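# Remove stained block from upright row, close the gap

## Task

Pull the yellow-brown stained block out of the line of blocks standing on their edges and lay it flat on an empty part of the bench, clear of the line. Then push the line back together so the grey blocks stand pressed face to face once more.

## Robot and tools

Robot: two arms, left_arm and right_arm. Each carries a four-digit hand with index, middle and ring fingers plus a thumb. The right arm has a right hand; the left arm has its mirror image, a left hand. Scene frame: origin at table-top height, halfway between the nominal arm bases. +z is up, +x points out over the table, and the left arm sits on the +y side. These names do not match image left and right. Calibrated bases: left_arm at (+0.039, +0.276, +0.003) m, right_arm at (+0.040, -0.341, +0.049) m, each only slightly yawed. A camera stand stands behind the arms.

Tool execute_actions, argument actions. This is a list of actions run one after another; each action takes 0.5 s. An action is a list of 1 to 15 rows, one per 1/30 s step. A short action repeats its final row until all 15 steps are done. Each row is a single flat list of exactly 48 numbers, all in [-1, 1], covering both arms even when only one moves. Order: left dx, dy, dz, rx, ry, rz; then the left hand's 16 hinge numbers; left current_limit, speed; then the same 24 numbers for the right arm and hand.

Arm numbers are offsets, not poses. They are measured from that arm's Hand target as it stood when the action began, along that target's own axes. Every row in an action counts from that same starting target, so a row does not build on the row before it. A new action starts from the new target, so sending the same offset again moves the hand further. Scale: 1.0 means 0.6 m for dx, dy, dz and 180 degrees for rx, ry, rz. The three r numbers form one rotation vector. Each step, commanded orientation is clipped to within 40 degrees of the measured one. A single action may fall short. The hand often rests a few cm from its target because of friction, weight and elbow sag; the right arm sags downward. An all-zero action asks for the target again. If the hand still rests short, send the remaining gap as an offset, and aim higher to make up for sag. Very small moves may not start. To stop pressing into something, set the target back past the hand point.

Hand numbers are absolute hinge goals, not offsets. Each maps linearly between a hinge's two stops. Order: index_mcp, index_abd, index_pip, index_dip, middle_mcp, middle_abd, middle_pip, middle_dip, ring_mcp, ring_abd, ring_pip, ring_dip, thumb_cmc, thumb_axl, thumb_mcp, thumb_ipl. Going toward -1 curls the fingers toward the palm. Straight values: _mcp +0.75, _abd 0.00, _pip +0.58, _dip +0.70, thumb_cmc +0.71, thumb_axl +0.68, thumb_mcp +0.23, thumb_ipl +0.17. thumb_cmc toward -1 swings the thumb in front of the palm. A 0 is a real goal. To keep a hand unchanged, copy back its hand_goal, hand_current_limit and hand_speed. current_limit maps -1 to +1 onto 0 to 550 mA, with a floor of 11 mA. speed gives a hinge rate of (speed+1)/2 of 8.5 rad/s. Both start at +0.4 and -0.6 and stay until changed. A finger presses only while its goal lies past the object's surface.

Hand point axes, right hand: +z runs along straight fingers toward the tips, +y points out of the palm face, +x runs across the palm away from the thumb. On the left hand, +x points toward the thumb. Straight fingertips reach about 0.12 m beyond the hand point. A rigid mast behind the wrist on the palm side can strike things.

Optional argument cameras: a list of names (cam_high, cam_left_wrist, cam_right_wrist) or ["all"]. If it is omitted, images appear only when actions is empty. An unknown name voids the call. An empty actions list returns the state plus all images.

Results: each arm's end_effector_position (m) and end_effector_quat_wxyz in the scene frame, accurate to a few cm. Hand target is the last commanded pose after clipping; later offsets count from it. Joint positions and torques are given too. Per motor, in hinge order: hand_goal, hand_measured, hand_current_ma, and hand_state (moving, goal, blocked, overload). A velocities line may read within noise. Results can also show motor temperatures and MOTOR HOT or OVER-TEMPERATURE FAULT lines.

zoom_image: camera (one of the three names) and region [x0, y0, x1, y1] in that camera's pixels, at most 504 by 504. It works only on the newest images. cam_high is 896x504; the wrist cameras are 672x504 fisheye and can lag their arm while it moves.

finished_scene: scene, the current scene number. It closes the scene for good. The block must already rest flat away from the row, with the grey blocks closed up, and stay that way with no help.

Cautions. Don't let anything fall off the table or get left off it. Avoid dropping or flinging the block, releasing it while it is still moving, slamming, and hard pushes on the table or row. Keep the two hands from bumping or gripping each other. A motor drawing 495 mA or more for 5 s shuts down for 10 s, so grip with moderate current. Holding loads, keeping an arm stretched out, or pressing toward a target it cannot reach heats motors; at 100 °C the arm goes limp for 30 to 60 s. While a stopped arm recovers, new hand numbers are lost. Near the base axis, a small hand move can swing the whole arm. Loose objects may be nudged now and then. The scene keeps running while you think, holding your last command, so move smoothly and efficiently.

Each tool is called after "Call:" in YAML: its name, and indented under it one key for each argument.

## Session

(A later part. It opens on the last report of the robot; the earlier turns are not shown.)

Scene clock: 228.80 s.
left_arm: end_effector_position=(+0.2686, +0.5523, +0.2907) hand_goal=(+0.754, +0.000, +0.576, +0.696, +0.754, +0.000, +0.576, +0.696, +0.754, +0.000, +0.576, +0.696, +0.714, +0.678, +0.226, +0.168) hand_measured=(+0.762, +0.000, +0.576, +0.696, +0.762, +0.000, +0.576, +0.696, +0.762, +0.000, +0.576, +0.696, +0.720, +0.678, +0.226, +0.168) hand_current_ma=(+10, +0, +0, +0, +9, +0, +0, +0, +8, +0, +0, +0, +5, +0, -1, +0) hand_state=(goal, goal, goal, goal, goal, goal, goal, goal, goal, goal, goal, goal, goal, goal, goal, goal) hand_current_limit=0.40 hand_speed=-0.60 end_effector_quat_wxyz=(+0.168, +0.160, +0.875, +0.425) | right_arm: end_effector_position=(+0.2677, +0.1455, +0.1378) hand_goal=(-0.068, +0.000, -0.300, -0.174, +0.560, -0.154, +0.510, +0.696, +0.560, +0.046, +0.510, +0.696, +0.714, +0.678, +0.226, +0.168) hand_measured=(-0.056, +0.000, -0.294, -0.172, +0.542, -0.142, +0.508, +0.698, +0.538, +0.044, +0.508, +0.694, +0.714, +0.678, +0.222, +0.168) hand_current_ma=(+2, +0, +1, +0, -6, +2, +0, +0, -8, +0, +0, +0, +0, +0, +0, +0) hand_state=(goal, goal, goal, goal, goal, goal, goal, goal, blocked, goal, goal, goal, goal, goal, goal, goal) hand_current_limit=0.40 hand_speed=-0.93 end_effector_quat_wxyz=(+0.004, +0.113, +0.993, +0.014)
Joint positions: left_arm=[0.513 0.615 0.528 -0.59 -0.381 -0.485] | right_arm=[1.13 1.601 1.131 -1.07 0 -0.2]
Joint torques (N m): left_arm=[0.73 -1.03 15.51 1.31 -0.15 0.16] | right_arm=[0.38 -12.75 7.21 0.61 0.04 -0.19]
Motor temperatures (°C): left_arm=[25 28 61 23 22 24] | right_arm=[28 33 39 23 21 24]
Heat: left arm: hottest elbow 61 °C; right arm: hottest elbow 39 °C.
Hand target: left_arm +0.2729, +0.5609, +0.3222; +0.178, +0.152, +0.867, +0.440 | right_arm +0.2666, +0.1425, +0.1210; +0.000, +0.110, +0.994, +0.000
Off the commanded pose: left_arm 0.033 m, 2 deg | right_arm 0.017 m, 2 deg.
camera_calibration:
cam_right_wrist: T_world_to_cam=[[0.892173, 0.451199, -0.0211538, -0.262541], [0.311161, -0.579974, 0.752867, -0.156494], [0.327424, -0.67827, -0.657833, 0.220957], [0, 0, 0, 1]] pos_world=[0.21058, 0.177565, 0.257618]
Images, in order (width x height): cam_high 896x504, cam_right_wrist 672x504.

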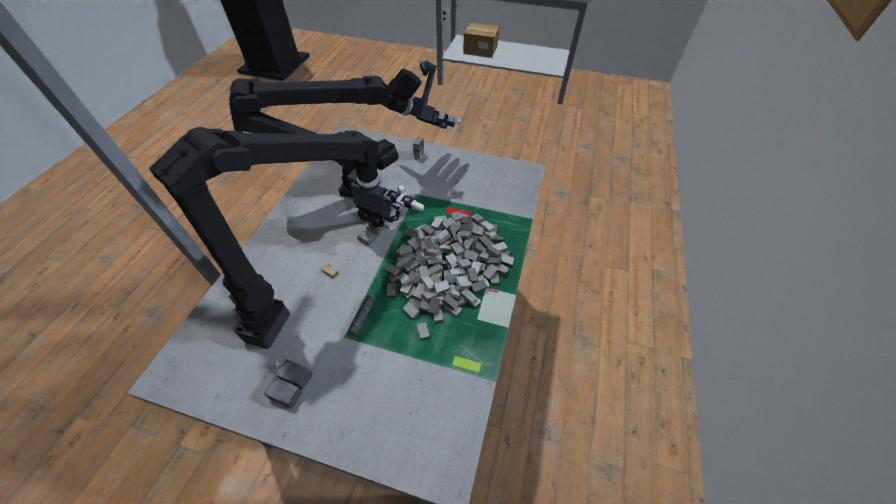

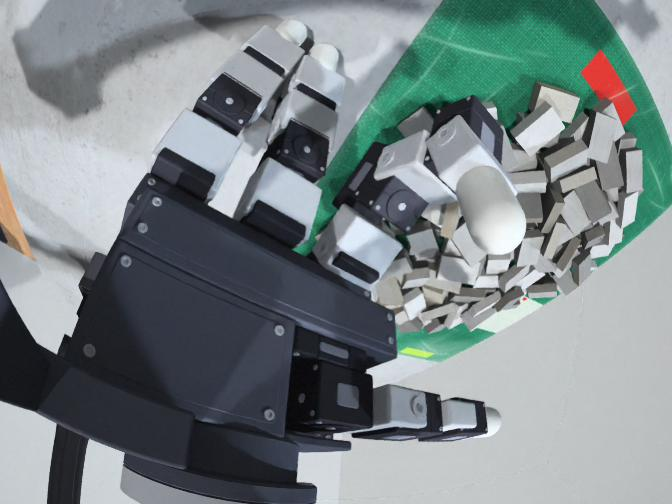

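Call:
execute_actions:
  actions:
    - [[0,0,0,0,0,0,0.754,0,0.576,0.696,0.754,0,0.576,0.696,0.754,0,0.576,0.696,0.714,0.678,0.226,0.168,0.4,-0.6,0,0,0,0,0,0,-0.068,0,-0.3,-0.174,0.4,-0.155,0.576,0.696,0.4,0.045,0.576,0.696,0.714,0.678,0.226,0.168,0.4,-0.85]]
  cameras: ["cam_right_wrist", "cam_high"]

Call:
zoom_image:
  camera: "cam_high"
  region: [355, 215, 385, 250]

Call:
zoom_image:
  camera: "cam_right_wrist"
  region: [220, 0, 380, 130]

Scene clock: 245.10 s.
left_arm: end_effector_position=(+0.2686, +0.5523, +0.2907) hand_goal=(+0.754, +0.000, +0.576, +0.696, +0.754, +0.000, +0.576, +0.696, +0.754, +0.000, +0.576, +0.696, +0.714, +0.678, +0.226, +0.168) hand_measured=(+0.762, +0.000, +0.576, +0.696, +0.762, +0.000, +0.576, +0.696, +0.762, +0.000, +0.576, +0.696, +0.720, +0.678, +0.226, +0.168) hand_current_ma=(+10, +0, +0, +0, +9, +0, +0, +0, +8, +0, +0, +0, +5, +0, -1, +0) hand_state=(goal, goal, goal, goal, goal, goal, goal, goal, goal, goal, goal, goal, goal, goal, goal, goal) hand_current_limit=0.40 hand_speed=-0.60 end_effector_quat_wxyz=(+0.168, +0.160, +0.875, +0.425) | right_arm: end_effector_position=(+0.2677, +0.1455, +0.1378) hand_goal=(-0.068, +0.000, -0.300, -0.174, +0.400, -0.154, +0.576, +0.696, +0.400, +0.046, +0.576, +0.696, +0.714, +0.678, +0.226, +0.168) hand_measured=(-0.056, +0.000, -0.294, -0.172, +0.408, -0.142, +0.574, +0.698, +0.408, +0.044, +0.574, +0.694, +0.714, +0.678, +0.222, +0.168) hand_current_ma=(+2, +0, +1, +0, +1, +2, +0, +0, +1, +0, +0, +0, +0, +0, +0, +0) hand_state=(goal, goal, goal, goal, goal, goal, goal, goal, goal, goal, goal, goal, goal, goal, goal, goal) hand_current_limit=0.40 hand_speed=-0.85 end_effector_quat_wxyz=(+0.004, +0.113, +0.993, +0.014)
Joint positions: left_arm=[0.513 0.615 0.528 -0.59 -0.381 -0.485] | right_arm=[1.13 1.601 1.131 -1.07 0 -0.2]
Joint torques (N m): left_arm=[0.32 -1.44 15.53 1.32 -0.18 0.18] | right_arm=[0.38 -12.75 7.3 0.66 0.05 -0.18]
Motor temperatures (°C): left_arm=[25 28 62 23 22 24] | right_arm=[28 34 37 23 21 24]
Heat: left arm: hottest elbow 62 °C; right arm: hottest elbow 37 °C.
Hand target: left_arm +0.2729, +0.5609, +0.3222; +0.178, +0.152, +0.867, +0.440 | right_arm +0.2666, +0.1425, +0.1210; +0.000, +0.110, +0.994, +0.000
Off the commanded pose: left_arm 0.033 m, 2 deg | right_arm 0.017 m, 2 deg.
camera_calibration:
cam_right_wrist: T_world_to_cam=[[0.892173, 0.451199, -0.0211538, -0.262541], [0.311161, -0.579974, 0.752867, -0.156494], [0.327424, -0.67827, -0.657833, 0.220957], [0, 0, 0, 1]] pos_world=[0.21058, 0.177565, 0.257618]
Images, in order (width x height): cam_high 896x504, cam_right_wrist 672x504.

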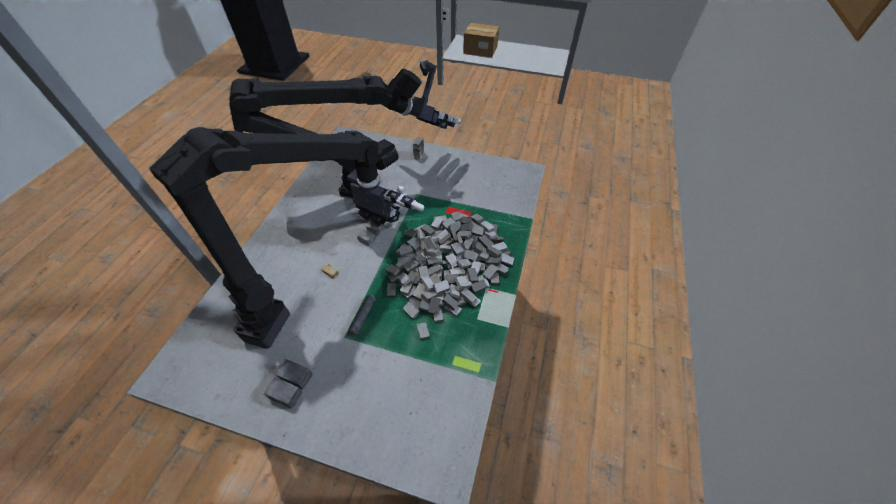

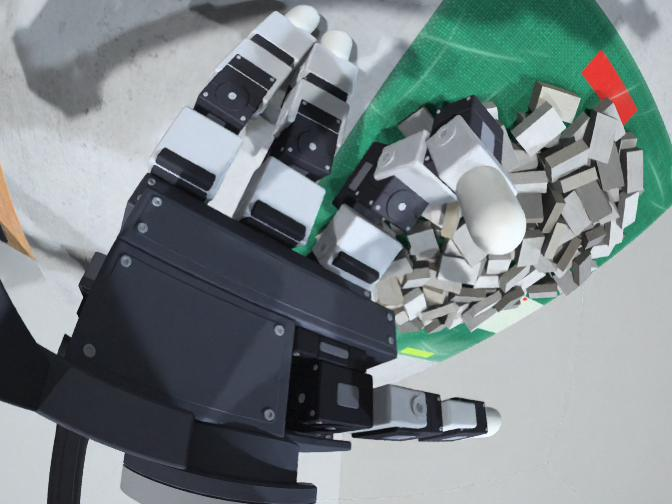

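Scaled by 14.400 from the camera's 896x504 image, which has a finer 1280x720 frame.

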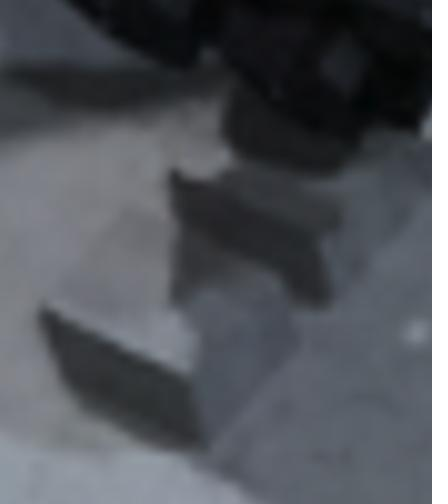

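Scaled by 3.150 from the camera's 672x504 image, which has a finer 960x720 frame.

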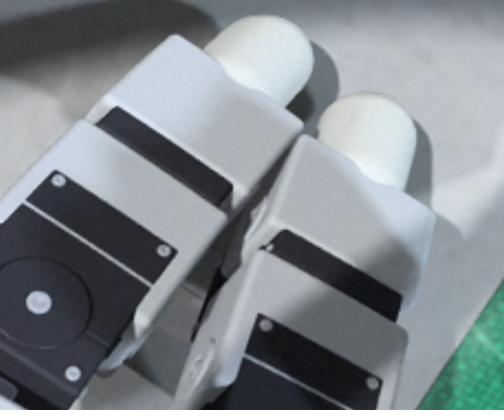

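Call:
execute_actions:
  actions:
    - [[0,0,0,0,0,0,0.754,0,0.576,0.696,0.754,0,0.576,0.696,0.754,0,0.576,0.696,0.714,0.678,0.226,0.168,0.4,-0.6,0,0,0.0085,0,0,0,-0.068,0,-0.3,-0.174,0.534,-0.154,0.518,0.696,0.534,0.046,0.518,0.696,0.714,0.678,0.226,0.168,0.4,-0.85]]
    - [[0,0,0,0,0,0,0.754,0,0.576,0.696,0.754,0,0.576,0.696,0.754,0,0.576,0.696,0.714,0.678,0.226,0.168,0.4,-0.6,0,0,0,0,0,0,-0.068,0,-0.3,-0.174,0.651,-0.154,0.401,0.696,0.651,0.046,0.401,0.696,0.714,0.678,0.226,0.168,0.4,-0.92]]
    - [[0,0,0,0,0,0,0.754,0,0.576,0.696,0.754,0,0.576,0.696,0.754,0,0.576,0.696,0.714,0.678,0.226,0.168,0.4,-0.6,0,0,0,0,0,0,-0.068,0,-0.3,-0.174,0.703,-0.154,0.336,0.696,0.703,0.046,0.336,0.696,0.714,0.678,0.226,0.168,0.4,-0.94]]
  cameras: ["cam_right_wrist", "cam_high"]

Call:
zoom_image:
  camera: "cam_high"
  region: [355, 215, 385, 250]

Scene clock: 263.10 s.
left_arm: end_effector_position=(+0.2686, +0.5523, +0.2907) hand_goal=(+0.754, +0.000, +0.576, +0.696, +0.754, +0.000, +0.576, +0.696, +0.754, +0.000, +0.576, +0.696, +0.714, +0.678, +0.226, +0.168) hand_measured=(+0.762, +0.000, +0.576, +0.696, +0.762, +0.000, +0.576, +0.696, +0.762, +0.000, +0.576, +0.696, +0.720, +0.678, +0.226, +0.168) hand_current_ma=(+10, +0, +0, +0, +9, +0, +0, +0, +8, +0, +0, +0, +5, +0, -1, +0) hand_state=(goal, goal, goal, goal, goal, goal, goal, goal, goal, goal, goal, goal, goal, goal, goal, goal) hand_current_limit=0.40 hand_speed=-0.60 end_effector_quat_wxyz=(+0.168, +0.160, +0.875, +0.425) | right_arm: end_effector_position=(+0.2685, +0.1485, +0.1376) hand_goal=(-0.068, +0.000, -0.300, -0.174, +0.704, -0.154, +0.336, +0.696, +0.704, +0.046, +0.336, +0.696, +0.714, +0.678, +0.226, +0.168) hand_measured=(-0.056, +0.000, -0.294, -0.172, +0.674, -0.148, +0.330, +0.696, +0.670, +0.042, +0.330, +0.694, +0.714, +0.678, +0.222, +0.168) hand_current_ma=(+2, +0, +1, +0, -15, +1, -1, +0, -20, +0, -1, +0, +0, +0, +0, +0) hand_state=(goal, goal, goal, goal, blocked, goal, goal, goal, blocked, goal, goal, goal, goal, goal, goal, goal) hand_current_limit=0.40 hand_speed=-0.94 end_effector_quat_wxyz=(+0.005, +0.113, +0.993, +0.021)
Joint positions: left_arm=[0.513 0.615 0.528 -0.59 -0.381 -0.485] | right_arm=[1.13 1.603 1.128 -1.053 -0.003 -0.2]
Joint torques (N m): left_arm=[0.97 -1.55 15.41 1.2 -0.15 0.18] | right_arm=[0.26 -12.34 6.87 0.49 0.2 -0.18]
Motor temperatures (°C): left_arm=[25 28 62 23 22 24] | right_arm=[28 34 36 23 21 24]
Heat: left arm: hottest elbow 62 °C; right arm: hottest elbow 36 °C.
Hand target: left_arm +0.2729, +0.5609, +0.3222; +0.178, +0.152, +0.867, +0.440 | right_arm +0.2667, +0.1426, +0.1161; +0.000, +0.110, +0.994, +0.000
Off the commanded pose: left_arm 0.033 m, 2 deg | right_arm 0.022 m, 3 deg.
camera_calibration:
cam_right_wrist: T_world_to_cam=[[0.892182, 0.451499, -0.012621, -0.265876], [0.309128, -0.59, 0.745882, -0.151816], [0.329319, -0.669364, -0.665958, 0.221851], [0, 0, 0, 1]] pos_world=[0.211081, 0.178971, 0.257625]
Images, in order (width x height): cam_high 896x504, cam_right_wrist 672x504.

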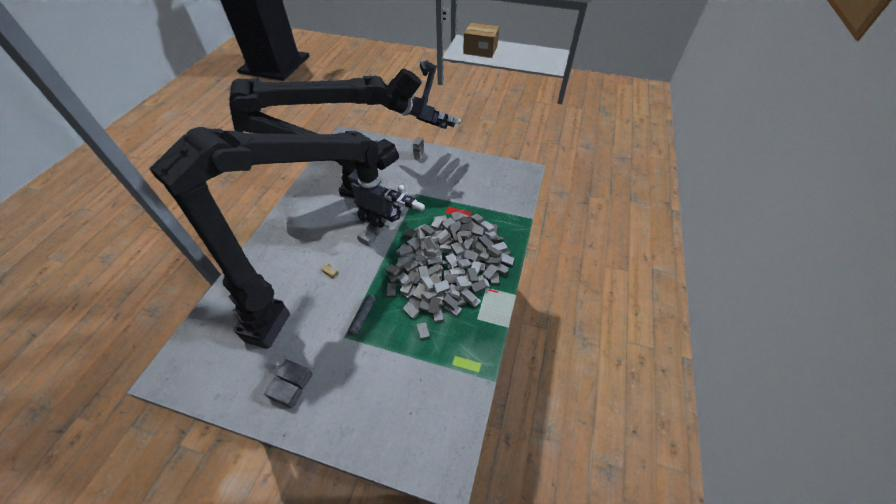

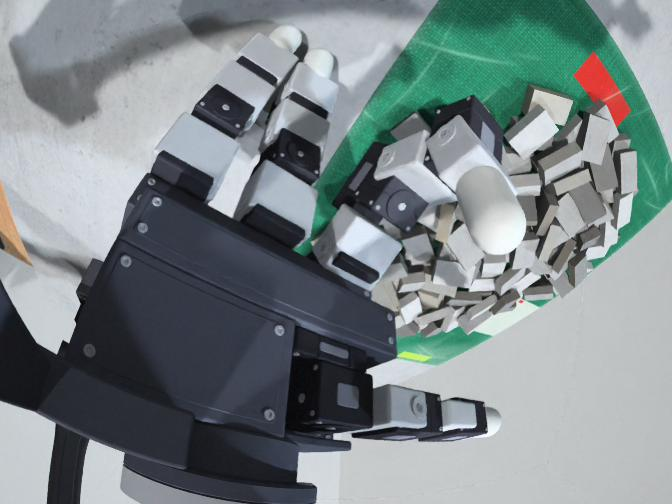

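Scaled by 14.400 from the camera's 896x504 image, which has a finer 1280x720 frame.

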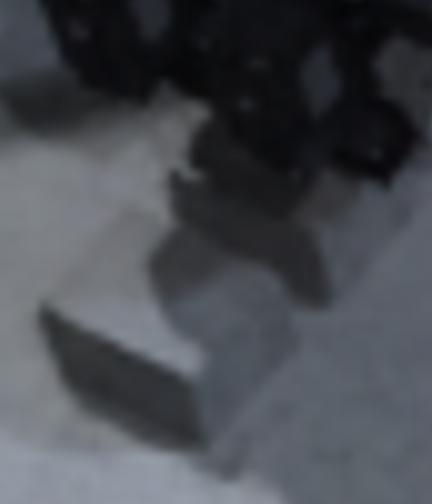

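Call:
execute_actions:
  actions:
    - [[0,0,0,0,0,0,0.754,0,0.576,0.696,0.754,0,0.576,0.696,0.754,0,0.576,0.696,0.714,0.678,0.226,0.168,0.4,-0.6,0,0,0,0,0,0,-0.068,0,-0.3,-0.174,0.534,-0.154,0.401,0.696,0.534,0.046,0.401,0.696,0.714,0.678,0.226,0.168,0.4,-0.85]]
    - [[0,0,0,0,0,0,0.754,0,0.576,0.696,0.754,0,0.576,0.696,0.754,0,0.576,0.696,0.714,0.678,0.226,0.168,0.4,-0.6,0,0,0.015,0,0,0,-0.068,0,-0.3,-0.174,0.534,-0.154,0.401,0.696,0.534,0.046,0.401,0.696,0.714,0.678,0.226,0.168,0.4,-0.85]]
  cameras: []

Scene clock: 272.07 s.
left_arm: end_effector_position=(+0.2686, +0.5523, +0.2907) hand_goal=(+0.754, +0.000, +0.576, +0.696, +0.754, +0.000, +0.576, +0.696, +0.754, +0.000, +0.576, +0.696, +0.714, +0.678, +0.226, +0.168) hand_measured=(+0.762, +0.000, +0.576, +0.696, +0.762, +0.000, +0.576, +0.696, +0.762, +0.000, +0.576, +0.696, +0.720, +0.678, +0.226, +0.168) hand_current_ma=(+10, +0, +0, +0, +9, +0, +0, +0, +8, +0, +0, +0, +5, +0, -1, +0) hand_state=(goal, goal, goal, goal, goal, goal, goal, goal, goal, goal, goal, goal, goal, goal, goal, goal) hand_current_limit=0.40 hand_speed=-0.60 end_effector_quat_wxyz=(+0.168, +0.160, +0.875, +0.425) | right_arm: end_effector_position=(+0.2673, +0.1458, +0.1291) hand_goal=(-0.068, +0.000, -0.300, -0.174, +0.534, -0.154, +0.402, +0.696, +0.534, +0.046, +0.402, +0.696, +0.714, +0.678, +0.226, +0.168) hand_measured=(-0.056, +0.000, -0.294, -0.172, +0.538, -0.148, +0.402, +0.696, +0.534, +0.040, +0.402, +0.694, +0.714, +0.678, +0.222, +0.168) hand_current_ma=(+2, +0, +1, +0, +0, +1, +0, +0, +0, +0, +0, +0, +0, +0, +0, +0) hand_state=(goal, goal, goal, goal, goal, goal, goal, goal, goal, goal, goal, goal, goal, goal, goal, goal) hand_current_limit=0.40 hand_speed=-0.85 end_effector_quat_wxyz=(+0.004, +0.113, +0.993, +0.016)
Joint positions: left_arm=[0.513 0.615 0.528 -0.59 -0.381 -0.485] | right_arm=[1.13 1.611 1.117 -1.044 -0.002 -0.202]
Joint torques (N m): left_arm=[0.32 -1.49 15.42 1.39 -0.18 0.16] | right_arm=[0.21 -12.16 6.76 1.02 0.14 -0.17]
Motor temperatures (°C): left_arm=[25 28 63 23 22 24] | right_arm=[28 34 36 23 21 24]
Heat: left arm: hottest elbow 63 °C; right arm: hottest elbow 36 °C.
Hand target: left_arm +0.2729, +0.5609, +0.3222; +0.178, +0.152, +0.867, +0.440 | right_arm +0.2667, +0.1425, +0.1072; +0.000, +0.110, +0.994, +0.000
Off the commanded pose: left_arm 0.033 m, 2 deg | right_arm 0.022 m, 2 deg.
No camera images: "cameras" was empty.

Call:
execute_actions:
  actions:
    - [[0,0,0,0,0,0,0.754,0,0.576,0.696,0.754,0,0.576,0.696,0.754,0,0.576,0.696,0.714,0.678,0.226,0.168,0.4,-0.6,0,0,-0.005,0,0,0,-0.068,0,-0.3,-0.174,0.644,-0.154,0.314,0.696,0.644,0.046,0.314,0.696,0.714,0.678,0.226,0.168,0.4,-0.88]]
    - [[0,0,0,0,0,0,0.754,0,0.576,0.696,0.754,0,0.576,0.696,0.754,0,0.576,0.696,0.714,0.678,0.226,0.168,0.4,-0.6,0,0,0,0,0,0,-0.068,0,-0.3,-0.174,0.712,-0.154,0.255,0.696,0.712,0.046,0.255,0.696,0.714,0.678,0.226,0.168,0.4,-0.93]]
    - [[0,0,0,0,0,0,0.754,0,0.576,0.696,0.754,0,0.576,0.696,0.754,0,0.576,0.696,0.714,0.678,0.226,0.168,0.4,-0.6,0,0,0,0,0,0,-0.068,0,-0.3,-0.174,0.795,-0.154,0.182,0.696,0.795,0.046,0.182,0.696,0.714,0.678,0.226,0.168,0.4,-0.94]]
  cameras: ["cam_right_wrist", "cam_high"]

Call:
zoom_image:
  camera: "cam_high"
  region: [355, 215, 385, 250]

Scene clock: 281.03 s.
left_arm: end_effector_position=(+0.2686, +0.5523, +0.2907) hand_goal=(+0.754, +0.000, +0.576, +0.696, +0.754, +0.000, +0.576, +0.696, +0.754, +0.000, +0.576, +0.696, +0.714, +0.678, +0.226, +0.168) hand_measured=(+0.762, +0.000, +0.576, +0.696, +0.762, +0.000, +0.576, +0.696, +0.762, +0.000, +0.576, +0.696, +0.720, +0.678, +0.226, +0.168) hand_current_ma=(+10, +0, +0, +0, +9, +0, +0, +0, +8, +0, +0, +0, +5, +0, -1, +0) hand_state=(goal, goal, goal, goal, goal, goal, goal, goal, goal, goal, goal, goal, goal, goal, goal, goal) hand_current_limit=0.40 hand_speed=-0.60 end_effector_quat_wxyz=(+0.168, +0.160, +0.875, +0.425) | right_arm: end_effector_position=(+0.2683, +0.1501, +0.1312) hand_goal=(-0.068, +0.000, -0.300, -0.174, +0.796, -0.154, +0.182, +0.696, +0.796, +0.046, +0.182, +0.696, +0.714, +0.678, +0.226, +0.168) hand_measured=(-0.056, +0.000, -0.294, -0.172, +0.754, -0.148, +0.174, +0.696, +0.726, +0.040, +0.168, +0.694, +0.714, +0.678, +0.222, +0.168) hand_current_ma=(+2, +0, +1, +0, -31, +1, -1, +0, -85, +0, -3, +0, +0, +0, +0, +0) hand_state=(goal, goal, goal, goal, blocked, goal, goal, goal, blocked, goal, goal, goal, goal, goal, goal, goal) hand_current_limit=0.40 hand_speed=-0.94 end_effector_quat_wxyz=(+0.004, +0.113, +0.993, +0.025)
Joint positions: left_arm=[0.513 0.615 0.528 -0.59 -0.381 -0.485] | right_arm=[1.13 1.611 1.118 -1.027 -0.008 -0.202]
Joint torques (N m): left_arm=[0.91 -1.2 15.45 1.32 -0.15 0.17] | right_arm=[0.44 -12.4 7.12 0.13 0.37 -0.17]
Motor temperatures (°C): left_arm=[25 28 63 23 22 24] | right_arm=[27 35 36 23 21 24]
Heat: left arm: hottest elbow 63 °C; right arm: hottest elbow 36 °C.
Hand target: left_arm +0.2729, +0.5609, +0.3222; +0.178, +0.152, +0.867, +0.440 | right_arm +0.2667, +0.1426, +0.1101; +0.000, +0.110, +0.994, +0.000
Off the commanded pose: left_arm 0.033 m, 2 deg | right_arm 0.023 m, 3 deg.
camera_calibration:
cam_right_wrist: T_world_to_cam=[[0.891573, 0.452769, -0.0099166, -0.266914], [0.310656, -0.595504, 0.740856, -0.145026], [0.329531, -0.663608, -0.671591, 0.218635], [0, 0, 0, 1]] pos_world=[0.21098, 0.179574, 0.25163]
Images, in order (width x height): cam_high 896x504, cam_right_wrist 672x504.

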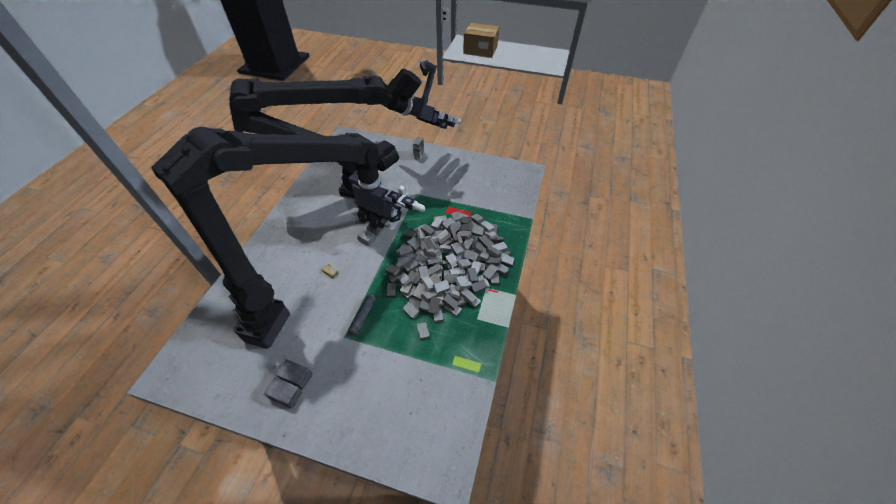

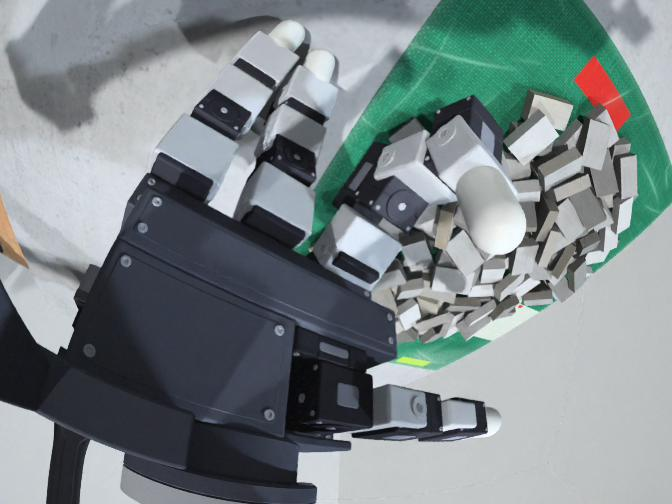

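Scaled by 14.400 from the camera's 896x504 image, which has a finer 1280x720 frame.

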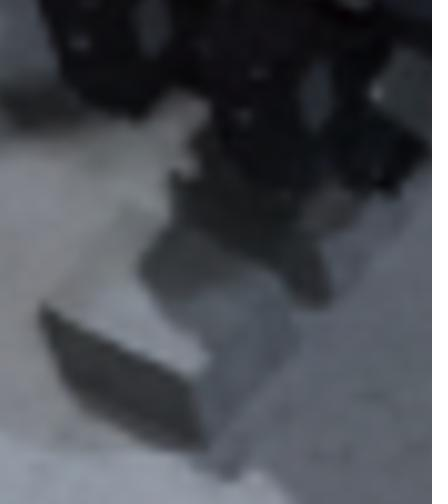

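Call:
execute_actions:
  actions:
    - [[0,0,0,0,0,0,0.754,0,0.576,0.696,0.754,0,0.576,0.696,0.754,0,0.576,0.696,0.714,0.678,0.226,0.168,0.4,-0.6,0,0,0,0,0,0,-0.068,0,-0.3,-0.174,0.42,-0.1,0.576,0.696,0.42,0.1,0.576,0.696,0.714,0.678,0.226,0.168,0.4,-0.85]]
    - [[0,0,0,0,0,0,0.754,0,0.576,0.696,0.754,0,0.576,0.696,0.754,0,0.576,0.696,0.714,0.678,0.226,0.168,0.4,-0.6,0,0,-0.08,0,0,0,-0.068,0,-0.3,-0.174,0.42,-0.1,0.576,0.696,0.42,0.1,0.576,0.696,0.714,0.678,0.226,0.168,0.4,-0.85]]
    - [[0,0,0,0,0,0,0.754,0,0.576,0.696,0.754,0,0.576,0.696,0.754,0,0.576,0.696,0.714,0.678,0.226,0.168,0.4,-0.6,0.007,-0.0077,-0.06,0,0,0,-0.068,0,-0.3,-0.174,0.55,0.2,0.576,0.696,0.55,-0.2,0.576,0.696,0.714,0.678,0.226,0.168,0.4,-0.8]]
    - [[0,0,0,0,0,0,0.754,0,0.576,0.696,0.754,0,0.576,0.696,0.754,0,0.576,0.696,0.714,0.678,0.226,0.168,0.4,-0.6,0,0,0.03,0,0,0,-0.068,0,-0.3,-0.174,0.672,0.25,0.576,0.696,0.672,-0.25,0.576,0.696,0.714,0.678,0.226,0.168,0.4,-0.8]]
  cameras: ["cam_right_wrist", "cam_high"]

Call:
zoom_image:
  camera: "cam_right_wrist"
  region: [220, 0, 380, 130]

Scene clock: 321.10 s.
left_arm: end_effector_position=(+0.2686, +0.5523, +0.2907) hand_goal=(+0.754, +0.000, +0.576, +0.696, +0.754, +0.000, +0.576, +0.696, +0.754, +0.000, +0.576, +0.696, +0.714, +0.678, +0.226, +0.168) hand_measured=(+0.762, +0.000, +0.576, +0.696, +0.762, +0.000, +0.576, +0.696, +0.762, +0.000, +0.576, +0.696, +0.720, +0.678, +0.226, +0.168) hand_current_ma=(+10, +0, +0, +0, +9, +0, +0, +0, +8, +0, +0, +0, +5, +0, -1, +0) hand_state=(goal, goal, goal, goal, goal, goal, goal, goal, goal, goal, goal, goal, goal, goal, goal, goal) hand_current_limit=0.40 hand_speed=-0.60 end_effector_quat_wxyz=(+0.168, +0.160, +0.875, +0.425) | right_arm: end_effector_position=(+0.2609, +0.1319, +0.1804) hand_goal=(-0.068, +0.000, -0.300, -0.174, +0.672, +0.250, +0.576, +0.696, +0.672, -0.250, +0.576, +0.696, +0.714, +0.678, +0.226, +0.168) hand_measured=(-0.056, +0.000, -0.294, -0.172, +0.668, +0.244, +0.574, +0.694, +0.668, -0.244, +0.574, +0.694, +0.714, +0.678, +0.222, +0.168) hand_current_ma=(+2, +0, +1, +0, +0, -1, +0, +0, +0, +0, +0, +0, +0, +0, +0, +0) hand_state=(goal, goal, goal, goal, goal, goal, goal, goal, goal, goal, goal, goal, goal, goal, goal, goal) hand_current_limit=0.40 hand_speed=-0.80 end_effector_quat_wxyz=(-0.001, +0.112, +0.994, -0.001)
Joint positions: left_arm=[0.513 0.615 0.528 -0.59 -0.381 -0.485] | right_arm=[1.13 1.535 1.181 -1.219 -0.002 -0.204]
Joint torques (N m): left_arm=[0.44 -1.32 15.47 1.26 -0.18 0.17] | right_arm=[0.97 -12.63 9.09 0.84 0.13 -0.08]
Motor temperatures (°C): left_arm=[25 28 64 23 22 24] | right_arm=[27 35 36 23 22 24]
Heat: left arm: hottest elbow 64 °C; right arm: hottest elbow 36 °C.
Hand target: left_arm +0.2729, +0.5609, +0.3222; +0.178, +0.152, +0.867, +0.440 | right_arm +0.2615, +0.1390, +0.1761; +0.000, +0.110, +0.994, +0.000
Off the commanded pose: left_arm 0.033 m, 2 deg | right_arm 0.008 m, 0 deg.
camera_calibration:
cam_right_wrist: T_world_to_cam=[[0.890147, 0.453262, -0.0468221, -0.244526], [0.324098, -0.557536, 0.764273, -0.202656], [0.320311, -0.69549, -0.643191, 0.24343], [0, 0, 0, 1]] pos_world=[0.205371, 0.16715, 0.300007]
Images, in order (width x height): cam_high 896x504, cam_right_wrist 672x504.

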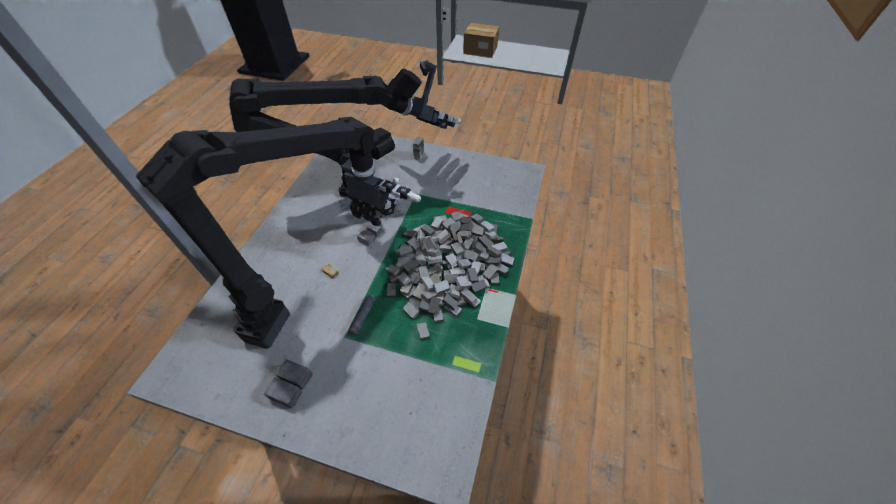

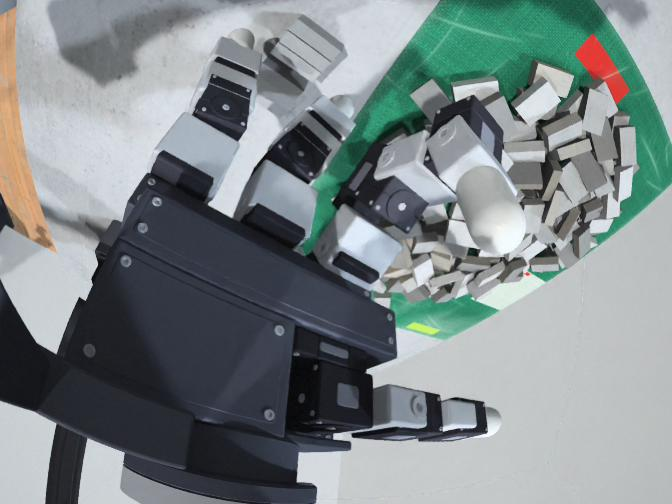

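Scaled by 3.150 from the camera's 672x504 image, which has a finer 960x720 frame.

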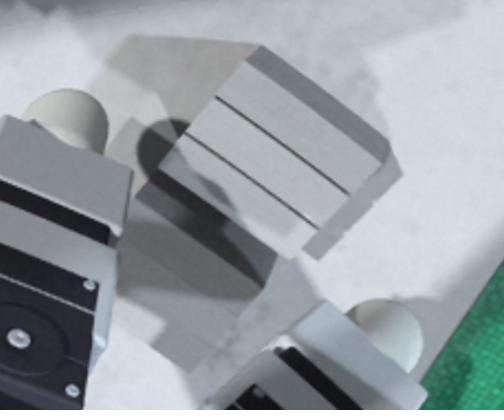

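Call:
execute_actions:
  actions:
    - [[0,0,0,0,0,0,0.754,0,0.576,0.696,0.754,0,0.576,0.696,0.754,0,0.576,0.696,0.714,0.678,0.226,0.168,0.4,-0.6,0,0,0.046,0,0,0,-0.068,0,-0.3,-0.174,0.742,0.25,0.576,0.696,0.742,-0.25,0.576,0.696,0.714,0.678,0.226,0.168,0.4,-0.8]]
    - [[0,0,0,0,0,0,0.754,0,0.576,0.696,0.754,0,0.576,0.696,0.754,0,0.576,0.696,0.714,0.678,0.226,0.168,0.4,-0.6,0,0,0.046,0,0,0,-0.068,0,-0.3,-0.174,0.742,0.25,0.576,0.696,0.742,-0.25,0.576,0.696,0.714,0.678,0.226,0.168,0.4,-0.8]]
  cameras: ["cam_right_wrist"]

Call:
zoom_image:
  camera: "cam_right_wrist"
  region: [220, 10, 380, 140]

Scene clock: 336.07 s.
left_arm: end_effector_position=(+0.2686, +0.5523, +0.2907) hand_goal=(+0.754, +0.000, +0.576, +0.696, +0.754, +0.000, +0.576, +0.696, +0.754, +0.000, +0.576, +0.696, +0.714, +0.678, +0.226, +0.168) hand_measured=(+0.762, +0.000, +0.576, +0.696, +0.762, +0.000, +0.576, +0.696, +0.762, +0.000, +0.576, +0.696, +0.720, +0.678, +0.226, +0.168) hand_current_ma=(+10, +0, +0, +0, +9, +0, +0, +0, +8, +0, +0, +0, +5, +0, -1, +0) hand_state=(goal, goal, goal, goal, goal, goal, goal, goal, goal, goal, goal, goal, goal, goal, goal, goal) hand_current_limit=0.40 hand_speed=-0.60 end_effector_quat_wxyz=(+0.168, +0.160, +0.875, +0.425) | right_arm: end_effector_position=(+0.2635, +0.1377, +0.1345) hand_goal=(-0.068, +0.000, -0.300, -0.174, +0.742, +0.250, +0.576, +0.696, +0.742, -0.250, +0.576, +0.696, +0.714, +0.678, +0.226, +0.168) hand_measured=(-0.056, +0.000, -0.294, -0.172, +0.742, +0.246, +0.576, +0.694, +0.738, -0.246, +0.574, +0.694, +0.714, +0.678, +0.222, +0.168) hand_current_ma=(+2, +0, +1, +0, +0, +0, +0, +0, +0, +0, +0, +0, +0, +0, +0, +0) hand_state=(goal, goal, goal, goal, goal, goal, goal, goal, goal, goal, goal, goal, goal, goal, goal, goal) hand_current_limit=0.40 hand_speed=-0.80 end_effector_quat_wxyz=(+0.001, +0.112, +0.994, +0.008)
Joint positions: left_arm=[0.513 0.615 0.528 -0.59 -0.381 -0.485] | right_arm=[1.13 1.591 1.112 -1.076 -0.002 -0.204]
Joint torques (N m): left_arm=[0.73 -1.38 15.42 1.32 -0.16 0.17] | right_arm=[1.03 -11.75 7.21 0.99 0.16 -0.07]
Motor temperatures (°C): left_arm=[25 27 64 23 22 24] | right_arm=[27 34 35 23 21 24]
Heat: left arm: hottest elbow 64 °C; right arm: hottest elbow 35 °C.
Hand target: left_arm +0.2729, +0.5609, +0.3222; +0.178, +0.152, +0.867, +0.440 | right_arm +0.2615, +0.1389, +0.1207; +0.000, +0.110, +0.994, +0.000
Off the commanded pose: left_arm 0.033 m, 2 deg | right_arm 0.014 m, 1 deg.
camera_calibration:
cam_right_wrist: T_world_to_cam=[[0.890382, 0.453994, -0.0333032, -0.253654], [0.318858, -0.56979, 0.757409, -0.161212], [0.324884, -0.685003, -0.65209, 0.215703], [0, 0, 0, 1]] pos_world=[0.207174, 0.171058, 0.254314]
Images, in order (width x height): cam_right_wrist 672x504.

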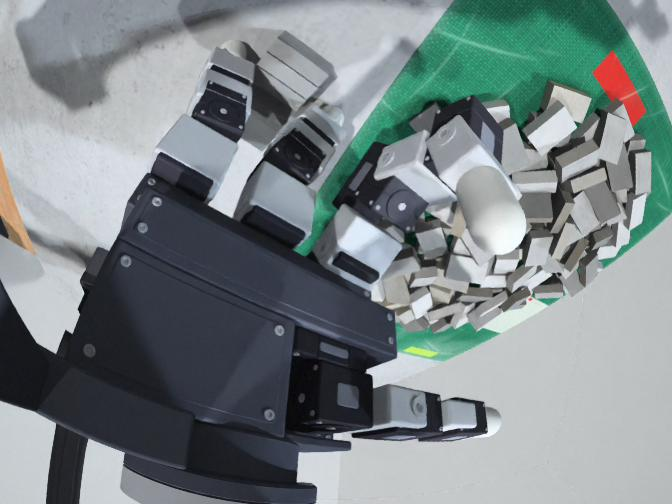

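Scaled by 3.150 from the camera's 672x504 image, which has a finer 960x720 frame.

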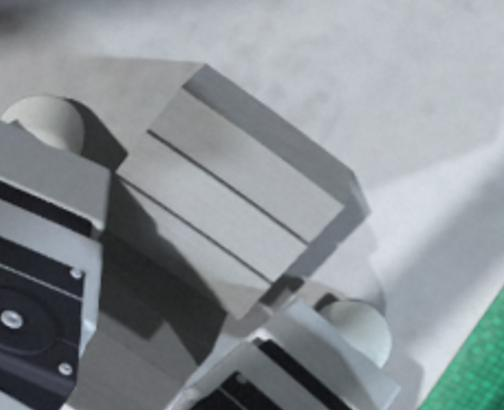

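Call:
execute_actions:
  actions:
    - [[0,0,0,0,0,0,0.754,0,0.576,0.696,0.754,0,0.576,0.696,0.754,0,0.576,0.696,0.714,0.678,0.226,0.168,0.4,-0.6,0,0,0,0,0,0,-0.068,0,-0.3,-0.174,0.758,0.1,0.576,0.696,0.732,-0.17,0.576,0.696,0.714,0.678,0.226,0.168,0.4,-0.85]]
    - [[0,0,0,0,0,0,0.754,0,0.576,0.696,0.754,0,0.576,0.696,0.754,0,0.576,0.696,0.714,0.678,0.226,0.168,0.4,-0.6,0,0,0,0,0,0,-0.068,0,-0.3,-0.174,0.758,-0.065,0.576,0.696,0.732,-0.015,0.576,0.696,0.714,0.678,0.226,0.168,0.4,-0.9]]
  cameras: ["cam_right_wrist"]

Call:
zoom_image:
  camera: "cam_right_wrist"
  region: [220, 10, 380, 140]

Scene clock: 351.20 s.
left_arm: end_effector_position=(+0.2686, +0.5523, +0.2907) hand_goal=(+0.754, +0.000, +0.576, +0.696, +0.754, +0.000, +0.576, +0.696, +0.754, +0.000, +0.576, +0.696, +0.714, +0.678, +0.226, +0.168) hand_measured=(+0.762, +0.000, +0.576, +0.696, +0.762, +0.000, +0.576, +0.696, +0.762, +0.000, +0.576, +0.696, +0.720, +0.678, +0.226, +0.168) hand_current_ma=(+10, +0, +0, +0, +9, +0, +0, +0, +8, +0, +0, +0, +5, +0, -1, +0) hand_state=(goal, goal, goal, goal, goal, goal, goal, goal, goal, goal, goal, goal, goal, goal, goal, goal) hand_current_limit=0.40 hand_speed=-0.60 end_effector_quat_wxyz=(+0.168, +0.160, +0.875, +0.425) | right_arm: end_effector_position=(+0.2644, +0.1381, +0.1348) hand_goal=(-0.068, +0.000, -0.300, -0.174, +0.758, -0.064, +0.576, +0.696, +0.732, -0.014, +0.576, +0.696, +0.714, +0.678, +0.226, +0.168) hand_measured=(-0.056, +0.000, -0.294, -0.172, +0.750, +0.194, +0.576, +0.694, +0.736, -0.184, +0.576, +0.694, +0.714, +0.678, +0.222, +0.168) hand_current_ma=(+2, +0, +1, +0, -1, +385, +0, +0, +0, -328, +0, +0, +0, +0, +0, +0) hand_state=(goal, goal, goal, goal, goal, blocked, goal, goal, goal, blocked, goal, goal, goal, goal, goal, goal) hand_current_limit=0.40 hand_speed=-0.90 end_effector_quat_wxyz=(+0.004, +0.112, +0.994, +0.009)
Joint positions: left_arm=[0.513 0.615 0.528 -0.59 -0.381 -0.485] | right_arm=[1.13 1.591 1.112 -1.073 0.002 -0.204]
Joint torques (N m): left_arm=[0.44 -1.55 15.43 1.25 -0.15 0.16] | right_arm=[0.97 -12.57 7.35 0.85 0 -0.07]
Motor temperatures (°C): left_arm=[25 27 65 23 22 24] | right_arm=[27 34 36 23 21 24]
Heat: left arm: hottest elbow 65 °C; right arm: hottest elbow 36 °C.
Hand target: left_arm +0.2729, +0.5609, +0.3222; +0.178, +0.152, +0.867, +0.440 | right_arm +0.2615, +0.1389, +0.1207; +0.000, +0.110, +0.994, +0.000
Off the commanded pose: left_arm 0.033 m, 2 deg | right_arm 0.014 m, 1 deg.
camera_calibration:
cam_right_wrist: T_world_to_cam=[[0.890583, 0.45392, -0.0286125, -0.255281], [0.315238, -0.570697, 0.758242, -0.160442], [0.327852, -0.684297, -0.651345, 0.214884], [0, 0, 0, 1]] pos_world=[0.207476, 0.171358, 0.254313]
Images, in order (width x height): cam_right_wrist 672x504.

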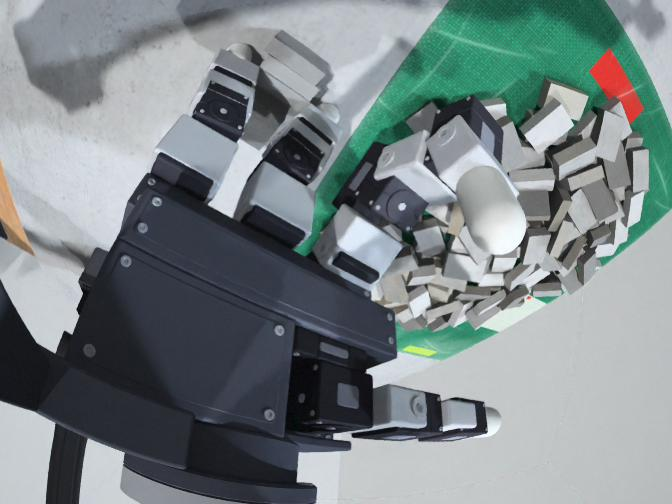

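Scaled by 3.150 from the camera's 672x504 image, which has a finer 960x720 frame.

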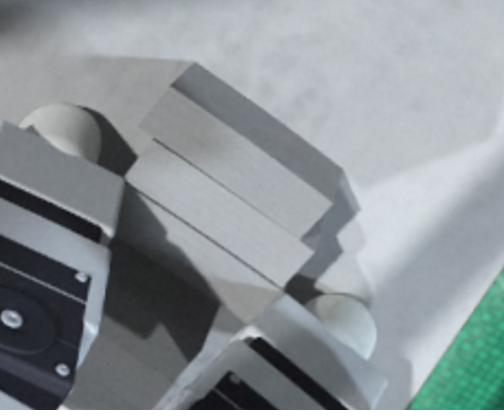

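Call:
execute_actions:
  actions:
    - [[0,0,0,0,0,0,0.754,0,0.576,0.696,0.754,0,0.576,0.696,0.754,0,0.576,0.696,0.714,0.678,0.226,0.168,0.4,-0.6,0,0,0,0,0,0,-0.068,0,-0.3,-0.174,0.69,0.25,0.576,0.696,0.68,-0.25,0.576,0.696,0.714,0.678,0.226,0.168,0.4,-0.85]]
    - [[0,0,0,0,0,0,0.754,0,0.576,0.696,0.754,0,0.576,0.696,0.754,0,0.576,0.696,0.714,0.678,0.226,0.168,0.4,-0.6,0,0,-0.05,0,0,0,-0.068,0,-0.3,-0.174,0.69,0.25,0.576,0.696,0.68,-0.25,0.576,0.696,0.714,0.678,0.226,0.168,0.4,-0.85]]
  cameras: ["cam_right_wrist"]

Call:
zoom_image:
  camera: "cam_right_wrist"
  region: [220, 10, 380, 140]

Scene clock: 367.57 s.
left_arm: end_effector_position=(+0.2686, +0.5523, +0.2907) hand_goal=(+0.754, +0.000, +0.576, +0.696, +0.754, +0.000, +0.576, +0.696, +0.754, +0.000, +0.576, +0.696, +0.714, +0.678, +0.226, +0.168) hand_measured=(+0.762, +0.000, +0.576, +0.696, +0.762, +0.000, +0.576, +0.696, +0.762, +0.000, +0.576, +0.696, +0.720, +0.678, +0.226, +0.168) hand_current_ma=(+10, +0, +0, +0, +9, +0, +0, +0, +8, +0, +0, +0, +5, +0, -1, +0) hand_state=(goal, goal, goal, goal, goal, goal, goal, goal, goal, goal, goal, goal, goal, goal, goal, goal) hand_current_limit=0.40 hand_speed=-0.60 end_effector_quat_wxyz=(+0.168, +0.160, +0.875, +0.425) | right_arm: end_effector_position=(+0.2584, +0.1251, +0.1304) hand_goal=(-0.068, +0.000, -0.300, -0.174, +0.690, +0.250, +0.576, +0.696, +0.680, -0.250, +0.576, +0.696, +0.714, +0.678, +0.226, +0.168) hand_measured=(-0.056, +0.000, -0.294, -0.172, +0.688, +0.250, +0.576, +0.698, +0.682, -0.244, +0.578, +0.700, +0.714, +0.678, +0.222, +0.168) hand_current_ma=(+2, +0, +1, +0, +0, +0, +0, +0, +0, +0, +0, +0, +0, +0, +0, +0) hand_state=(goal, goal, goal, goal, goal, goal, goal, goal, goal, goal, goal, goal, goal, goal, goal, goal) hand_current_limit=0.40 hand_speed=-0.85 end_effector_quat_wxyz=(-0.005, +0.112, +0.994, -0.018)
Joint positions: left_arm=[0.513 0.615 0.528 -0.59 -0.381 -0.485] | right_arm=[1.13 1.59 1.112 -1.131 0.001 -0.204]
Joint torques (N m): left_arm=[0.67 -1.2 15.42 1.28 -0.17 0.17] | right_arm=[0.85 -15.5 10.78 -0.16 0 -0.07]
Motor temperatures (°C): left_arm=[25 27 65 23 22 24] | right_arm=[27 34 36 23 21 24]
Heat: left arm: hottest elbow 65 °C; right arm: hottest elbow 36 °C.
Hand target: left_arm +0.2729, +0.5609, +0.3222; +0.178, +0.152, +0.867, +0.440 | right_arm +0.2615, +0.1389, +0.1508; +0.000, +0.110, +0.994, +0.000
Off the commanded pose: left_arm 0.033 m, 2 deg | right_arm 0.025 m, 2 deg.
camera_calibration:
cam_right_wrist: T_world_to_cam=[[0.889366, 0.45129, -0.0732531, -0.237693], [0.33363, -0.531063, 0.778886, -0.175106], [0.312601, -0.717154, -0.622873, 0.209379], [0, 0, 0, 1]] pos_world=[0.204365, 0.164433, 0.249393]
Images, in order (width x height): cam_right_wrist 672x504.

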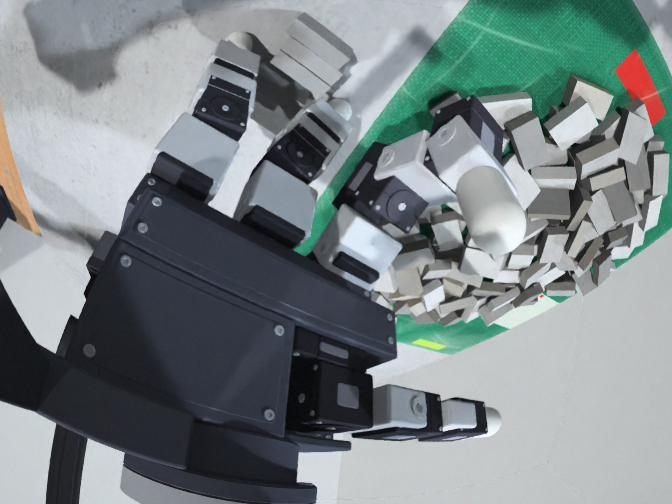

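Scaled by 3.150 from the camera's 672x504 image, which has a finer 960x720 frame.

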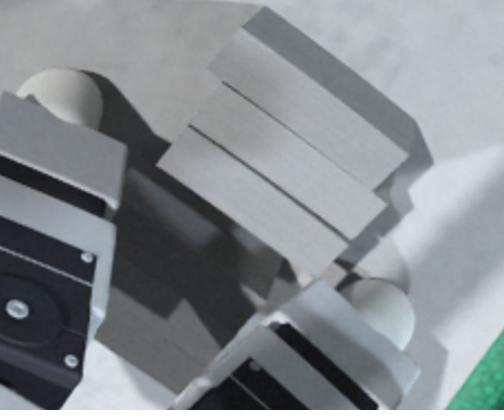

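Call:
execute_actions:
  actions:
    - [[0,0,0,0,0,0,0.754,0,0.576,0.696,0.754,0,0.576,0.696,0.754,0,0.576,0.696,0.714,0.678,0.226,0.168,0.4,-0.6,0,0,-0.007,0,0,0,-0.068,0,-0.3,-0.174,0.62,0.25,0.576,0.696,0.611,-0.25,0.576,0.696,0.714,0.678,0.226,0.168,0.4,-0.85]]
    - [[0,0,0,0,0,0,0.754,0,0.576,0.696,0.754,0,0.576,0.696,0.754,0,0.576,0.696,0.714,0.678,0.226,0.168,0.4,-0.6,0,0,0,0,0,0,-0.068,0,-0.3,-0.174,0.62,0.16,0.576,0.696,0.611,-0.09,0.576,0.696,0.714,0.678,0.226,0.168,0.4,-0.85]]
    - [[0,0,0,0,0,0,0.754,0,0.576,0.696,0.754,0,0.576,0.696,0.754,0,0.576,0.696,0.714,0.678,0.226,0.168,0.4,-0.6,0,0,0,0,0,0,-0.068,0,-0.3,-0.174,0.62,0.02,0.576,0.696,0.611,0.05,0.576,0.696,0.714,0.678,0.226,0.168,0.4,-0.88]]
  cameras: ["cam_right_wrist"]

Call:
zoom_image:
  camera: "cam_right_wrist"
  region: [220, 10, 380, 140]

Scene clock: 382.20 s.
left_arm: end_effector_position=(+0.2686, +0.5523, +0.2907) hand_goal=(+0.754, +0.000, +0.576, +0.696, +0.754, +0.000, +0.576, +0.696, +0.754, +0.000, +0.576, +0.696, +0.714, +0.678, +0.226, +0.168) hand_measured=(+0.762, +0.000, +0.576, +0.696, +0.762, +0.000, +0.576, +0.696, +0.762, +0.000, +0.576, +0.696, +0.720, +0.678, +0.226, +0.168) hand_current_ma=(+10, +0, +0, +0, +9, +0, +0, +0, +8, +0, +0, +0, +5, +0, -1, +0) hand_state=(goal, goal, goal, goal, goal, goal, goal, goal, goal, goal, goal, goal, goal, goal, goal, goal) hand_current_limit=0.40 hand_speed=-0.60 end_effector_quat_wxyz=(+0.168, +0.160, +0.875, +0.425) | right_arm: end_effector_position=(+0.2572, +0.1224, +0.1309) hand_goal=(-0.068, +0.000, -0.300, -0.174, +0.620, +0.020, +0.576, +0.696, +0.612, +0.050, +0.576, +0.696, +0.714, +0.678, +0.226, +0.168) hand_measured=(-0.056, +0.000, -0.294, -0.172, +0.622, +0.152, +0.576, +0.698, +0.614, -0.062, +0.578, +0.700, +0.714, +0.678, +0.222, +0.168) hand_current_ma=(+2, +0, +1, +0, +0, +197, +0, +0, +0, -145, +0, +0, +0, +0, +0, +0) hand_state=(goal, goal, goal, goal, goal, blocked, goal, goal, goal, blocked, goal, goal, goal, goal, goal, goal) hand_current_limit=0.40 hand_speed=-0.88 end_effector_quat_wxyz=(-0.007, +0.112, +0.993, -0.023)
Joint positions: left_arm=[0.513 0.615 0.528 -0.59 -0.381 -0.485] | right_arm=[1.13 1.587 1.112 -1.143 0.001 -0.204]
Joint torques (N m): left_arm=[0.73 -1.55 15.49 1.25 -0.18 0.16] | right_arm=[1.03 -15.85 11.23 -0.08 0 -0.07]
Motor temperatures (°C): left_arm=[25 27 66 23 22 24] | right_arm=[27 34 38 23 21 24]
Heat: left arm: hottest elbow 66 °C; right arm: hottest elbow 38 °C.
Hand target: left_arm +0.2729, +0.5609, +0.3222; +0.178, +0.152, +0.867, +0.440 | right_arm +0.2615, +0.1389, +0.1550; +0.000, +0.110, +0.994, +0.000
Off the commanded pose: left_arm 0.033 m, 2 deg | right_arm 0.029 m, 3 deg.
camera_calibration:
cam_right_wrist: T_world_to_cam=[[0.88906, 0.45069, -0.0803171, -0.234294], [0.33657, -0.524577, 0.78201, -0.178513], [0.310312, -0.722286, -0.618069, 0.20889], [0, 0, 0, 1]] pos_world=[0.203563, 0.162828, 0.249889]
Images, in order (width x height): cam_right_wrist 672x504.

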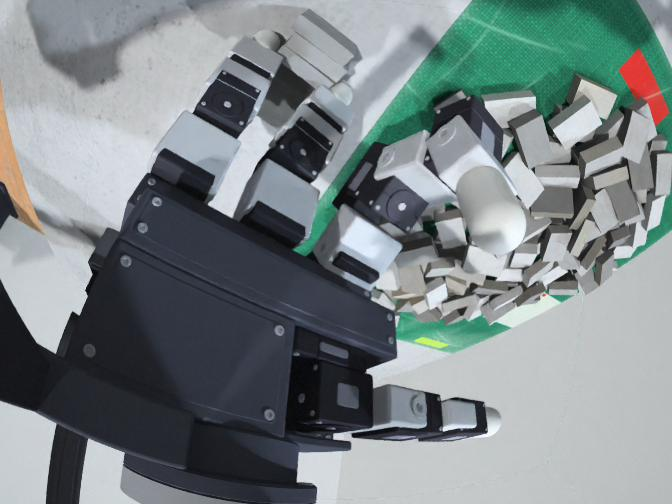

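Scaled by 3.150 from the camera's 672x504 image, which has a finer 960x720 frame.

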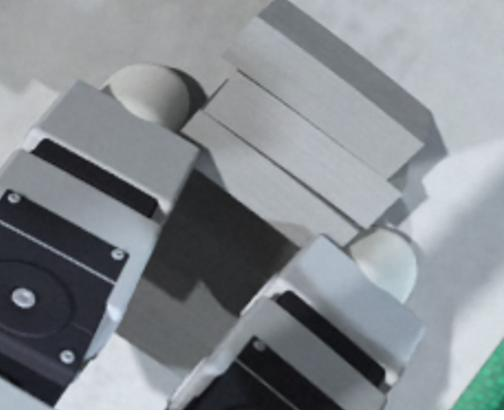

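Call:
execute_actions:
  actions:
    - [[0,0,0,0,0,0,0.754,0,0.576,0.696,0.754,0,0.576,0.696,0.754,0,0.576,0.696,0.714,0.678,0.226,0.168,0.4,-0.6,0,0,0,0,0,0,-0.068,0,-0.3,-0.174,0.67,0.02,0.576,0.696,0.661,0.05,0.576,0.696,0.714,0.678,0.226,0.168,0.4,-0.93]]
    - [[0,0,0,0,0,0,0.754,0,0.576,0.696,0.754,0,0.576,0.696,0.754,0,0.576,0.696,0.714,0.678,0.226,0.168,0.4,-0.6,0,0,0,0,0,0,-0.068,0,-0.3,-0.174,0.715,0.02,0.576,0.696,0.706,0.05,0.576,0.696,0.714,0.678,0.226,0.168,0.4,-0.93]]
  cameras: ["cam_right_wrist"]

Call:
zoom_image:
  camera: "cam_right_wrist"
  region: [220, 10, 380, 140]

Scene clock: 388.23 s.
left_arm: end_effector_position=(+0.2686, +0.5523, +0.2907) hand_goal=(+0.754, +0.000, +0.576, +0.696, +0.754, +0.000, +0.576, +0.696, +0.754, +0.000, +0.576, +0.696, +0.714, +0.678, +0.226, +0.168) hand_measured=(+0.762, +0.000, +0.576, +0.696, +0.762, +0.000, +0.576, +0.696, +0.762, +0.000, +0.576, +0.696, +0.720, +0.678, +0.226, +0.168) hand_current_ma=(+10, +0, +0, +0, +9, +0, +0, +0, +8, +0, +0, +0, +5, +0, -1, +0) hand_state=(goal, goal, goal, goal, goal, goal, goal, goal, goal, goal, goal, goal, goal, goal, goal, goal) hand_current_limit=0.40 hand_speed=-0.60 end_effector_quat_wxyz=(+0.168, +0.160, +0.875, +0.425) | right_arm: end_effector_position=(+0.2577, +0.1242, +0.1331) hand_goal=(-0.068, +0.000, -0.300, -0.174, +0.716, +0.020, +0.576, +0.696, +0.706, +0.050, +0.576, +0.696, +0.714, +0.678, +0.226, +0.168) hand_measured=(-0.056, +0.000, -0.294, -0.172, +0.714, +0.118, +0.576, +0.698, +0.672, -0.040, +0.570, +0.694, +0.714, +0.678, +0.222, +0.168) hand_current_ma=(+2, +0, +1, +0, +0, +110, +0, +0, -21, -93, -1, +0, +0, +0, +0, +0) hand_state=(goal, goal, goal, goal, goal, blocked, goal, goal, blocked, blocked, goal, goal, goal, goal, goal, goal) hand_current_limit=0.40 hand_speed=-0.93 end_effector_quat_wxyz=(-0.007, +0.112, +0.994, -0.020)
Joint positions: left_arm=[0.513 0.615 0.528 -0.59 -0.381 -0.485] | right_arm=[1.13 1.586 1.117 -1.143 0 -0.204]
Joint torques (N m): left_arm=[1.03 -1.44 15.5 1.32 -0.16 0.16] | right_arm=[0.97 -15.74 10.99 -0.08 0.05 -0.07]
Motor temperatures (°C): left_arm=[25 27 66 23 22 24] | right_arm=[27 34 39 23 21 24]
Heat: left arm: hottest elbow 66 °C; right arm: hottest elbow 39 °C.
Hand target: left_arm +0.2729, +0.5609, +0.3222; +0.178, +0.152, +0.867, +0.440 | right_arm +0.2615, +0.1389, +0.1551; +0.000, +0.110, +0.994, +0.000
Off the commanded pose: left_arm 0.033 m, 2 deg | right_arm 0.027 m, 2 deg.
camera_calibration:
cam_right_wrist: T_world_to_cam=[[0.889159, 0.451044, -0.0771704, -0.235931], [0.335761, -0.528495, 0.779716, -0.17844], [0.310902, -0.719202, -0.62136, 0.211096], [0, 0, 0, 1]] pos_world=[0.204063, 0.163931, 0.252092]
Images, in order (width x height): cam_right_wrist 672x504.

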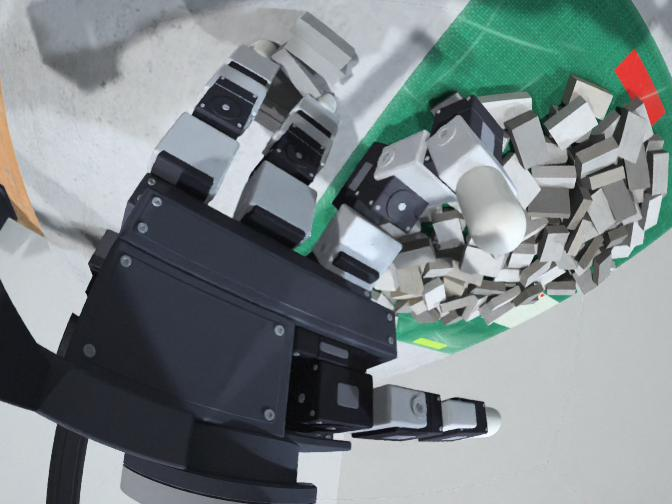

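Scaled by 3.150 from the camera's 672x504 image, which has a finer 960x720 frame.

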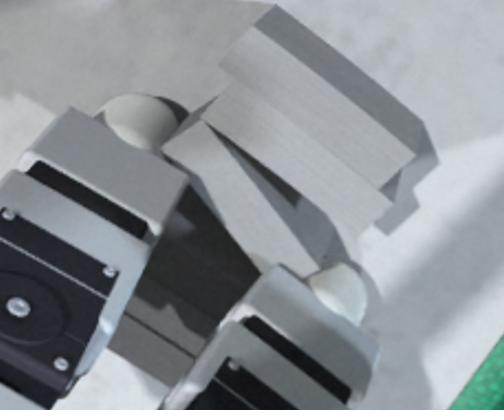

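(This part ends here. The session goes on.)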